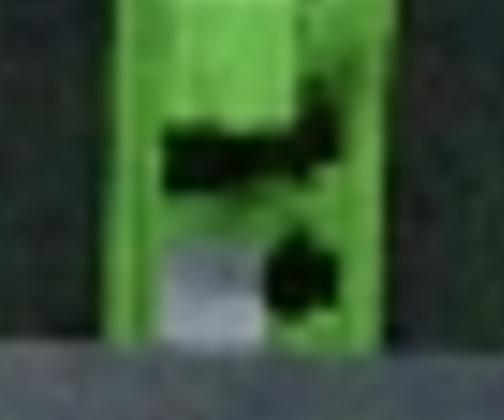

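Scene clock: 136.57 s.
Joint torques (N m): left_arm=[-0.49 8.28 0.28 0.06 0.28 -0.35 -0.23] | right_arm=[-18.69 -5.39 -5.06 -2.51 1.84 2.18 0.23]
External joint torques (N m): left_arm=[0.63 -0.52 -0.26 0.17 0.22 0.03 -0.22] | right_arm=[-1.81 -2.7 -1.25 -0.47 0.37 0.76 0.23]
Motor temperatures (°C): left_arm=[33 35 30 31 37 34 31] | right_arm=[37 28 31 31 37 35 46]
Wrist force (N): left_arm=[-2.2 -5.7 -2.4] | right_arm=[-2.7 17.3 5.7]
Wrist torque (N m): left_arm=[0.71 -0.04 0.24] | right_arm=[-1.53 -0.02 -0.24]
Wrist force, peak (N): left_arm=[-2.5 -6.5 -2.3] | right_arm=[-2.9 17.8 5.8]
move: done
base_odometry: x=+0.126 y=-0.136 heading=-0.059
lidar_m: 1.22 1.06 1.80 2.44 2.55 3.57 4.59 3.02 2.26 2.18 1.70 0.92
base_status: not commanded
joint_positions: torso_squat_rad=+0.350 torso_shift_rad=+0.000 torso_pitch_rad=+0.000 torso_yaw_rad=+0.550 left_shoulder_pitch_rad=+0.017 left_shoulder_roll_rad=+0.300 left_shoulder_yaw_rad=+0.033 left_elbow_rad=-0.121 left_forearm_roll_rad=-0.009 left_wrist_pitch_rad=-0.037 left_hand_roll_rad=+0.026 left_gripper_m=+0.018 right_shoulder_pitch_rad=-0.626 right_shoulder_roll_rad=-0.240 right_shoulder_yaw_rad=+1.409 right_elbow_rad=-0.767 right_forearm_roll_rad=+0.714 right_wrist_pitch_rad=+1.488 right_hand_roll_rad=-0.761 right_gripper_m=+0.047 head_pan_rad=-0.520 head_tilt_rad=+0.700
joint_status: all done
wheel_motors_off: 0
motor_effort: left_wheel=+12(12) right_wheel=-8(10)
chest: x=-0.2280 y=+0.0008 z=+1.2475 quat_wxyz=(+0.962, -0.001, +0.000, +0.272) (m; base frame)
left_hand: x=-0.4157 y=+0.4100 z=+0.5991 quat_wxyz=(+0.945, +0.164, -0.030, +0.282) (m; base frame)
right_hand: x=+0.3151 y=+0.0436 z=+0.9138 quat_wxyz=(+0.508, -0.508, -0.492, +0.492) (m; base frame)
right_hand_status: reached (checked arc, planned for 0.8 s): 1 mm and 0.0 deg off.
pictures: right_wrist_camera

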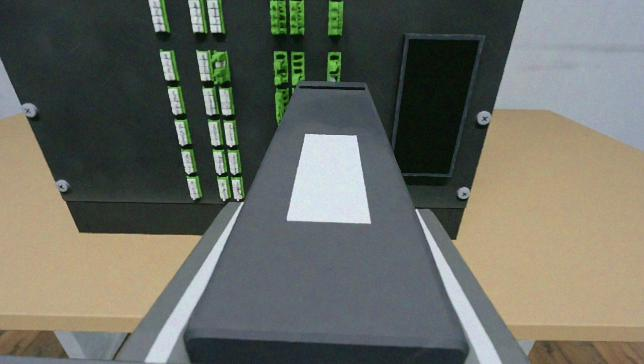

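Scaled by 21.000 from the camera's 644x364 image, which has a finer 920x520 frame.

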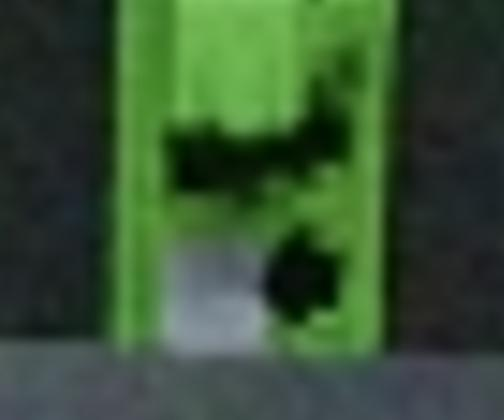

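Emit:
move(
  target={"side":"right","x":0.3150,"y":0.0458,"z":0.9131,"quat_wxyz":[0.5107,-0.5107,-0.4891,0.4891]},
  min_time_s=1,
  cameras=[],
)

Emit:
move(
  target={"side":"right","x":0.3185,"y":0.0457,"z":0.9135,"quat_wxyz":[0.5107,-0.5107,-0.4891,0.4891]},
  min_time_s=1,
  cameras=[],
)

Emit:
move(
  target={"side":"right","x":0.3155,"y":0.0416,"z":0.9131,"quat_wxyz":[0.5057,-0.5057,-0.4943,0.4943]},
  min_time_s=1,
  cameras=[],
)

Emit:
move(
  target={"side":"right","x":0.3185,"y":0.0415,"z":0.9135,"quat_wxyz":[0.5057,-0.5057,-0.4943,0.4943]},
  min_time_s=1,
  cameras=[],
)

Scene clock: 139.70 s.
Joint torques (N m): left_arm=[-0.64 8.02 0.22 0.07 0.43 -0.44 -0.07] | right_arm=[-16.46 -1.88 -5.28 -0.73 0.58 1.91 -0.57]
External joint torques (N m): left_arm=[0.47 -0.77 -0.32 0.17 0.38 -0.06 -0.06] | right_arm=[0.5 0.59 -1.66 1.24 -0.88 0.49 -0.56]
Motor temperatures (°C): left_arm=[33 35 30 31 37 34 31] | right_arm=[37 28 31 31 37 35 46]
Wrist force (N): left_arm=[-2.4 -6.1 -2.2] | right_arm=[-1.4 15.2 5.5]
Wrist torque (N m): left_arm=[0.74 -0.03 0.24] | right_arm=[-2.04 -0.44 -0.22]
Wrist force, peak (N): left_arm=[-2.3 -6.7 -2.5] | right_arm=[-3.1 18.1 5.7]
move: done
base_odometry: x=+0.126 y=-0.136 heading=-0.059
lidar_m: 1.22 1.05 1.81 2.43 2.55 3.56 4.59 3.03 2.25 2.18 1.69 0.92
base_status: not commanded
joint_positions: torso_squat_rad=+0.350 torso_shift_rad=+0.000 torso_pitch_rad=+0.000 torso_yaw_rad=+0.550 left_shoulder_pitch_rad=+0.017 left_shoulder_roll_rad=+0.300 left_shoulder_yaw_rad=+0.033 left_elbow_rad=-0.121 left_forearm_roll_rad=-0.009 left_wrist_pitch_rad=-0.037 left_hand_roll_rad=+0.026 left_gripper_m=+0.018 right_shoulder_pitch_rad=-0.631 right_shoulder_roll_rad=-0.217 right_shoulder_yaw_rad=+1.404 right_elbow_rad=-0.732 right_forearm_roll_rad=+0.710 right_wrist_pitch_rad=+1.483 right_hand_roll_rad=-0.765 right_gripper_m=+0.047 head_pan_rad=-0.520 head_tilt_rad=+0.700
joint_status: all done
wheel_motors_off: 0
motor_effort: left_wheel=+11(12) right_wheel=-8(12)
chest: x=-0.2280 y=+0.0008 z=+1.2475 quat_wxyz=(+0.962, -0.001, +0.000, +0.272) (m; base frame)
left_hand: x=-0.4157 y=+0.4100 z=+0.5991 quat_wxyz=(+0.945, +0.164, -0.030, +0.282) (m; base frame)
right_hand: x=+0.3149 y=+0.0457 z=+0.9131 quat_wxyz=(+0.511, -0.510, -0.489, +0.490) (m; base frame)
right_hand_status: reached (checked arc, planned for 1.0 s): 0 mm and 0.1 deg off.
pictures: none
No camera images: "cameras" was empty.

Scene clock: 141.03 s.
Joint torques (N m): left_arm=[-0.68 7.95 0.09 -0.07 0.3 -0.33 -0.15] | right_arm=[-18.89 -4.94 -6.01 0.54 0.62 1.11 -0.63]
External joint torques (N m): left_arm=[0.44 -0.85 -0.45 0.03 0.24 0.06 -0.15] | right_arm=[-1.81 -2.41 -2.47 2.41 -0.83 -0.32 -0.62]
Motor temperatures (°C): left_arm=[33 35 30 31 37 34 31] | right_arm=[37 28 31 31 37 35 46]
Wrist force (N): left_arm=[-2.4 -6.1 -2.1] | right_arm=[-2.9 14.9 15.5]
Wrist torque (N m): left_arm=[0.73 -0.04 0.25] | right_arm=[-2.24 -0.07 -0.21]
Wrist force, peak (N): left_arm=[-2.4 -6.2 -2.8] | right_arm=[-2.9 15.2 15.5]
move: done
base_odometry: x=+0.126 y=-0.136 heading=-0.059
lidar_m: 1.23 1.05 1.80 2.43 2.55 3.57 4.60 3.02 2.26 2.18 1.70 0.92
base_status: not commanded
joint_positions: torso_squat_rad=+0.350 torso_shift_rad=+0.000 torso_pitch_rad=+0.000 torso_yaw_rad=+0.550 left_shoulder_pitch_rad=+0.017 left_shoulder_roll_rad=+0.300 left_shoulder_yaw_rad=+0.033 left_elbow_rad=-0.121 left_forearm_roll_rad=-0.009 left_wrist_pitch_rad=-0.037 left_hand_roll_rad=+0.026 left_gripper_m=+0.018 right_shoulder_pitch_rad=-0.636 right_shoulder_roll_rad=-0.213 right_shoulder_yaw_rad=+1.403 right_elbow_rad=-0.714 right_forearm_roll_rad=+0.708 right_wrist_pitch_rad=+1.471 right_hand_roll_rad=-0.771 right_gripper_m=+0.047 head_pan_rad=-0.520 head_tilt_rad=+0.700
joint_status: all done
wheel_motors_off: 0
motor_effort: left_wheel=+12(12) right_wheel=-8(11)
chest: x=-0.2280 y=+0.0008 z=+1.2475 quat_wxyz=(+0.962, -0.001, +0.000, +0.272) (m; base frame)
left_hand: x=-0.4157 y=+0.4100 z=+0.5991 quat_wxyz=(+0.945, +0.164, -0.030, +0.282) (m; base frame)
right_hand: x=+0.3179 y=+0.0458 z=+0.9132 quat_wxyz=(+0.511, -0.510, -0.489, +0.490) (m; base frame)
right_hand_status: reached (checked arc, planned for 1.0 s): 1 mm and 0.1 deg off.
pictures: none
No camera images: "cameras" was empty.

Scene clock: 142.37 s.
Joint torques (N m): left_arm=[-0.67 8.16 0.27 0 0.28 -0.53 -0.1] | right_arm=[-15.45 -4.99 -2.73 -2.19 2.3 2.14 0.16]
External joint torques (N m): left_arm=[0.45 -0.64 -0.27 0.1 0.22 -0.15 -0.1] | right_arm=[1.35 -2.19 1.11 -0.18 0.84 0.71 0.16]
Motor temperatures (°C): left_arm=[33 35 30 31 37 34 31] | right_arm=[37 28 31 31 37 35 46]
Wrist force (N): left_arm=[-2.1 -6.2 -2.8] | right_arm=[-2.2 16.9 5.1]
Wrist torque (N m): left_arm=[0.77 -0.02 0.24] | right_arm=[-1.41 -0.08 -0.23]
Wrist force, peak (N): left_arm=[-2.0 -6.6 -2.7] | right_arm=[-2.6 14.0 15.5]
move: done
base_odometry: x=+0.126 y=-0.136 heading=-0.059
lidar_m: 1.22 1.06 1.80 2.43 2.55 3.56 4.60 3.02 2.25 2.18 1.70 0.91
base_status: not commanded
joint_positions: torso_squat_rad=+0.350 torso_shift_rad=+0.000 torso_pitch_rad=+0.000 torso_yaw_rad=+0.550 left_shoulder_pitch_rad=+0.017 left_shoulder_roll_rad=+0.300 left_shoulder_yaw_rad=+0.033 left_elbow_rad=-0.121 left_forearm_roll_rad=-0.009 left_wrist_pitch_rad=-0.037 left_hand_roll_rad=+0.026 left_gripper_m=+0.018 right_shoulder_pitch_rad=-0.621 right_shoulder_roll_rad=-0.248 right_shoulder_yaw_rad=+1.415 right_elbow_rad=-0.772 right_forearm_roll_rad=+0.720 right_wrist_pitch_rad=+1.487 right_hand_roll_rad=-0.769 right_gripper_m=+0.047 head_pan_rad=-0.520 head_tilt_rad=+0.700
joint_status: all done
wheel_motors_off: 0
motor_effort: left_wheel=+11(12) right_wheel=-9(11)
chest: x=-0.2280 y=+0.0008 z=+1.2475 quat_wxyz=(+0.962, -0.001, +0.000, +0.272) (m; base frame)
left_hand: x=-0.4157 y=+0.4100 z=+0.5991 quat_wxyz=(+0.945, +0.164, -0.030, +0.282) (m; base frame)
right_hand: x=+0.3153 y=+0.0416 z=+0.9129 quat_wxyz=(+0.506, -0.507, -0.494, +0.493) (m; base frame)
right_hand_status: reached (checked arc, planned for 1.0 s): 0 mm and 0.2 deg off.
pictures: none
No camera images: "cameras" was empty.

Scene clock: 143.70 s.
Joint torques (N m): left_arm=[-0.63 7.92 0.01 -0.02 0.21 -0.5 -0.04] | right_arm=[-20 -6.56 -5.2 -2.24 1.73 0.22 0.24]
External joint torques (N m): left_arm=[0.49 -0.88 -0.53 0.08 0.15 -0.12 -0.04] | right_arm=[-3.11 -3.64 -1.33 -0.27 0.27 -1.21 0.24]
Motor temperatures (°C): left_arm=[33 35 30 31 37 34 31] | right_arm=[37 28 31 31 37 35 46]
Wrist force (N): left_arm=[-2.4 -6.0 -2.7] | right_arm=[-4.7 14.5 13.0]
Wrist torque (N m): left_arm=[0.73 -0.05 0.24] | right_arm=[-2.12 0.50 -0.22]
Wrist force, peak (N): left_arm=[-2.2 -6.5 -2.6] | right_arm=[-5.2 15.7 13.0]
move: done
base_odometry: x=+0.126 y=-0.136 heading=-0.059
lidar_m: 1.22 1.05 1.81 2.44 2.56 3.58 4.59 3.02 2.24 2.19 1.69 0.91
base_status: not commanded
joint_positions: torso_squat_rad=+0.350 torso_shift_rad=+0.000 torso_pitch_rad=+0.000 torso_yaw_rad=+0.550 left_shoulder_pitch_rad=+0.017 left_shoulder_roll_rad=+0.300 left_shoulder_yaw_rad=+0.033 left_elbow_rad=-0.121 left_forearm_roll_rad=-0.009 left_wrist_pitch_rad=-0.037 left_hand_roll_rad=+0.026 left_gripper_m=+0.018 right_shoulder_pitch_rad=-0.624 right_shoulder_roll_rad=-0.252 right_shoulder_yaw_rad=+1.414 right_elbow_rad=-0.772 right_forearm_roll_rad=+0.718 right_wrist_pitch_rad=+1.477 right_hand_roll_rad=-0.769 right_gripper_m=+0.047 head_pan_rad=-0.520 head_tilt_rad=+0.700
joint_status: all done
wheel_motors_off: 0
motor_effort: left_wheel=+12(12) right_wheel=-8(11)
chest: x=-0.2280 y=+0.0008 z=+1.2475 quat_wxyz=(+0.962, -0.001, +0.000, +0.272) (m; base frame)
left_hand: x=-0.4157 y=+0.4100 z=+0.5991 quat_wxyz=(+0.945, +0.164, -0.030, +0.282) (m; base frame)
right_hand: x=+0.3179 y=+0.0415 z=+0.9131 quat_wxyz=(+0.506, -0.505, -0.494, +0.495) (m; base frame)
right_hand_status: reached (checked arc, planned for 1.0 s): 1 mm and 0.1 deg off.
pictures: none
No camera images: "cameras" was empty.

Emit:
move(
  target={"side":"right","x":0.300,"y":0.0433,"z":0.913,"quat_wxyz":[0.5082,-0.5082,-0.4918,0.4918]},
  min_time_s=1,
  cameras=[],
)

Emit:
move(
  target={"side":"right","x":0.15,"y":0.02,"z":0.98,"quat_wxyz":[0.5082,-0.5082,-0.4918,0.4918]},
  min_time_s=1.5,
  cameras=["right_wrist_camera"],
)

Emit:
move(
  target={"side":"right","x":0.09,"y":0.0,"z":1.12,"quat_wxyz":[0.183,-0.683,-0.683,0.183]},
  min_time_s=2.5,
)

Scene clock: 147.83 s.
Joint torques (N m): left_arm=[-0.91 8.1 0.28 -0.16 0.26 -0.36 -0.13] | right_arm=[-14.97 -1.27 -3.27 -2.62 1.96 2.12 0.2]
External joint torques (N m): left_arm=[0.21 -0.7 -0.26 -0.05 0.21 0.03 -0.13] | right_arm=[1.34 1.08 0.73 -0.22 0.45 0.73 0.21]
Motor temperatures (°C): left_arm=[33 35 30 31 37 34 31] | right_arm=[37 28 31 31 37 35 46]
Wrist force (N): left_arm=[-2.5 -6.0 -2.7] | right_arm=[-2.2 16.8 5.5]
Wrist torque (N m): left_arm=[0.71 -0.06 0.24] | right_arm=[-1.67 -0.12 -0.23]
Wrist force, peak (N): left_arm=[-2.7 -6.6 -2.2] | right_arm=[-5.0 15.6 13.2]
move: done
base_odometry: x=+0.126 y=-0.136 heading=-0.059
lidar_m: 1.22 1.06 1.80 2.43 2.55 3.57 4.59 3.02 2.25 2.18 1.70 0.91
base_status: not commanded
joint_positions: torso_squat_rad=+0.350 torso_shift_rad=+0.000 torso_pitch_rad=+0.000 torso_yaw_rad=+0.550 left_shoulder_pitch_rad=+0.017 left_shoulder_roll_rad=+0.300 left_shoulder_yaw_rad=+0.033 left_elbow_rad=-0.121 left_forearm_roll_rad=-0.009 left_wrist_pitch_rad=-0.037 left_hand_roll_rad=+0.026 left_gripper_m=+0.018 right_shoulder_pitch_rad=-0.604 right_shoulder_roll_rad=-0.250 right_shoulder_yaw_rad=+1.417 right_elbow_rad=-0.832 right_forearm_roll_rad=+0.724 right_wrist_pitch_rad=+1.540 right_hand_roll_rad=-0.741 right_gripper_m=+0.047 head_pan_rad=-0.520 head_tilt_rad=+0.700
joint_status: all done
wheel_motors_off: 0
motor_effort: left_wheel=+11(12) right_wheel=-9(11)
chest: x=-0.2280 y=+0.0008 z=+1.2475 quat_wxyz=(+0.962, -0.001, +0.000, +0.272) (m; base frame)
left_hand: x=-0.4157 y=+0.4100 z=+0.5991 quat_wxyz=(+0.945, +0.164, -0.030, +0.282) (m; base frame)
right_hand: x=+0.3003 y=+0.0432 z=+0.9131 quat_wxyz=(+0.508, -0.508, -0.492, +0.491) (m; base frame)
right_hand_status: reached (checked arc, planned for 1.0 s): 0 mm and 0.0 deg off.
pictures: none
No camera images: "cameras" was empty.

Scene clock: 149.70 s.
Joint torques (N m): left_arm=[-0.74 8.05 0.59 0.15 0.34 -0.39 -0.16] | right_arm=[-8.73 -0.95 -5.11 -7.24 2.14 0.54 0.07]
External joint torques (N m): left_arm=[0.37 -0.75 0.04 0.25 0.28 -0.01 -0.16] | right_arm=[0.15 -1.78 -1.35 -0.16 0.23 0.02 0.08]
Motor temperatures (°C): left_arm=[33 35 30 31 37 34 31] | right_arm=[37 28 31 31 37 35 46]
Wrist force (N): left_arm=[-2.4 -6.2 -2.6] | right_arm=[-2.3 16.8 5.1]
Wrist torque (N m): left_arm=[0.73 -0.04 0.26] | right_arm=[-1.69 -0.13 -0.22]
Wrist force, peak (N): left_arm=[-2.0 -6.6 -2.7] | right_arm=[-2.7 16.9 5.6]
move: done
base_odometry: x=+0.126 y=-0.136 heading=-0.059
lidar_m: 1.22 1.04 1.80 2.44 2.56 3.57 4.59 3.02 2.24 2.18 1.70 0.92
base_status: not commanded
joint_positions: torso_squat_rad=+0.350 torso_shift_rad=+0.000 torso_pitch_rad=+0.000 torso_yaw_rad=+0.550 left_shoulder_pitch_rad=+0.017 left_shoulder_roll_rad=+0.300 left_shoulder_yaw_rad=+0.033 left_elbow_rad=-0.121 left_forearm_roll_rad=-0.009 left_wrist_pitch_rad=-0.037 left_hand_roll_rad=+0.026 left_gripper_m=+0.018 right_shoulder_pitch_rad=-0.256 right_shoulder_roll_rad=-0.367 right_shoulder_yaw_rad=+1.334 right_elbow_rad=-1.629 right_forearm_roll_rad=+1.152 right_wrist_pitch_rad=+1.919 right_hand_roll_rad=-0.260 right_gripper_m=+0.047 head_pan_rad=-0.520 head_tilt_rad=+0.700
joint_status: all done
wheel_motors_off: 0
motor_effort: left_wheel=+11(12) right_wheel=-9(12)
chest: x=-0.2280 y=+0.0008 z=+1.2475 quat_wxyz=(+0.962, -0.001, +0.000, +0.272) (m; base frame)
left_hand: x=-0.4157 y=+0.4100 z=+0.5991 quat_wxyz=(+0.945, +0.164, -0.030, +0.282) (m; base frame)
right_hand: x=+0.1505 y=+0.0203 z=+0.9798 quat_wxyz=(+0.508, -0.508, -0.492, +0.491) (m; base frame)
right_hand_status: reached (checked arc, planned for 1.5 s): 1 mm and 0.1 deg off.
pictures: right_wrist_camera

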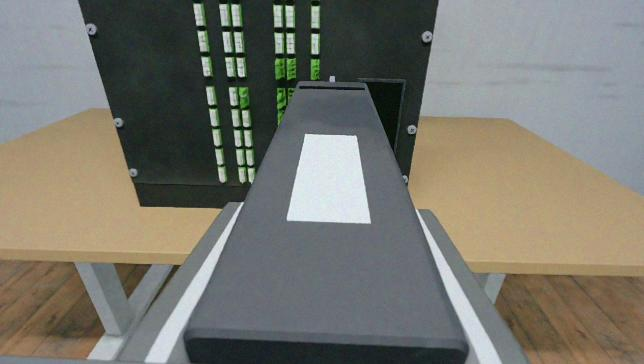

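Scene clock: 152.53 s.
Joint torques (N m): left_arm=[-0.89 8.02 0.16 0.03 0.38 -0.38 -0.13] | right_arm=[-6.43 2.45 -3.97 -6.5 0.92 0.47 -0.54]
External joint torques (N m): left_arm=[0.23 -0.77 -0.38 0.14 0.32 0 -0.13] | right_arm=[0.98 1.86 -1.46 0.72 0.18 0.12 -0.53]
Motor temperatures (°C): left_arm=[33 35 30 31 37 34 31] | right_arm=[37 28 31 31 37 35 46]
Wrist force (N): left_arm=[-2.3 -5.7 -2.4] | right_arm=[-2.2 12.3 12.4]
Wrist torque (N m): left_arm=[0.71 -0.06 0.25] | right_arm=[-1.63 -0.15 -0.20]
Wrist force, peak (N): left_arm=[-2.7 -6.4 -2.5] | right_arm=[-2.9 15.2 10.2]
move: done
base_odometry: x=+0.126 y=-0.136 heading=-0.059
lidar_m: 1.22 1.05 1.81 2.43 2.55 3.57 4.59 3.01 2.25 2.18 1.69 0.92
base_status: not commanded
joint_positions: torso_squat_rad=+0.350 torso_shift_rad=+0.000 torso_pitch_rad=+0.000 torso_yaw_rad=+0.550 left_shoulder_pitch_rad=+0.017 left_shoulder_roll_rad=+0.300 left_shoulder_yaw_rad=+0.033 left_elbow_rad=-0.121 left_forearm_roll_rad=-0.009 left_wrist_pitch_rad=-0.037 left_hand_roll_rad=+0.026 left_gripper_m=+0.018 right_shoulder_pitch_rad=-0.081 right_shoulder_roll_rad=-0.311 right_shoulder_yaw_rad=+1.017 right_elbow_rad=-1.336 right_forearm_roll_rad=+2.327 right_wrist_pitch_rad=+1.919 right_hand_roll_rad=-0.298 right_gripper_m=+0.047 head_pan_rad=-0.520 head_tilt_rad=+0.700
joint_status: all done
wheel_motors_off: 0
motor_effort: left_wheel=+11(12) right_wheel=-8(11)
chest: x=-0.2280 y=+0.0008 z=+1.2475 quat_wxyz=(+0.962, -0.001, +0.000, +0.272) (m; base frame)
left_hand: x=-0.4157 y=+0.4100 z=+0.5991 quat_wxyz=(+0.945, +0.164, -0.030, +0.282) (m; base frame)
right_hand: x=+0.0900 y=-0.0001 z=+1.1198 quat_wxyz=(+0.182, -0.683, -0.683, +0.185) (m; base frame)
right_hand_status: reached (checked arc, planned for 2.5 s): 0 mm and 0.2 deg off.
pictures: head_camera, left_wrist_camera, right_wrist_camera

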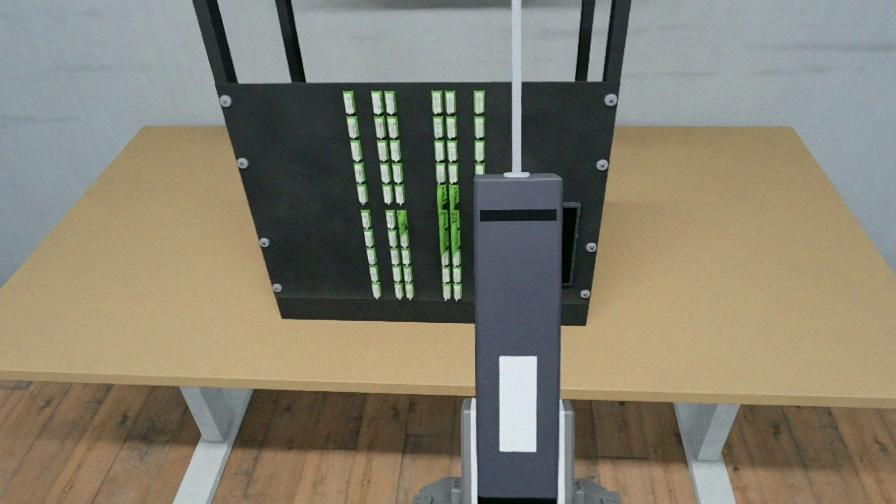

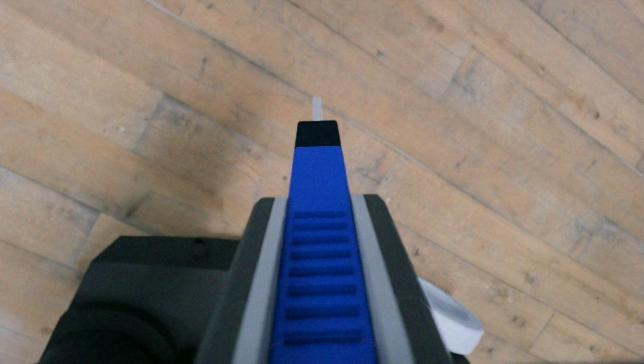

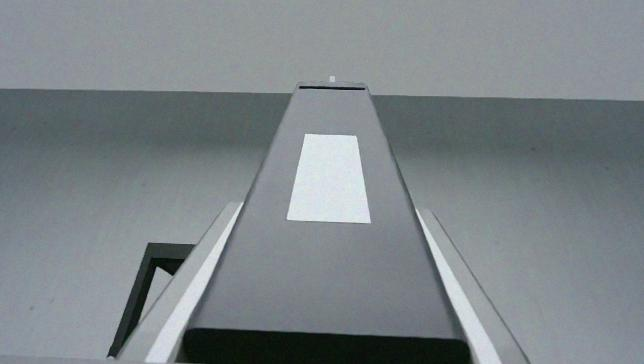

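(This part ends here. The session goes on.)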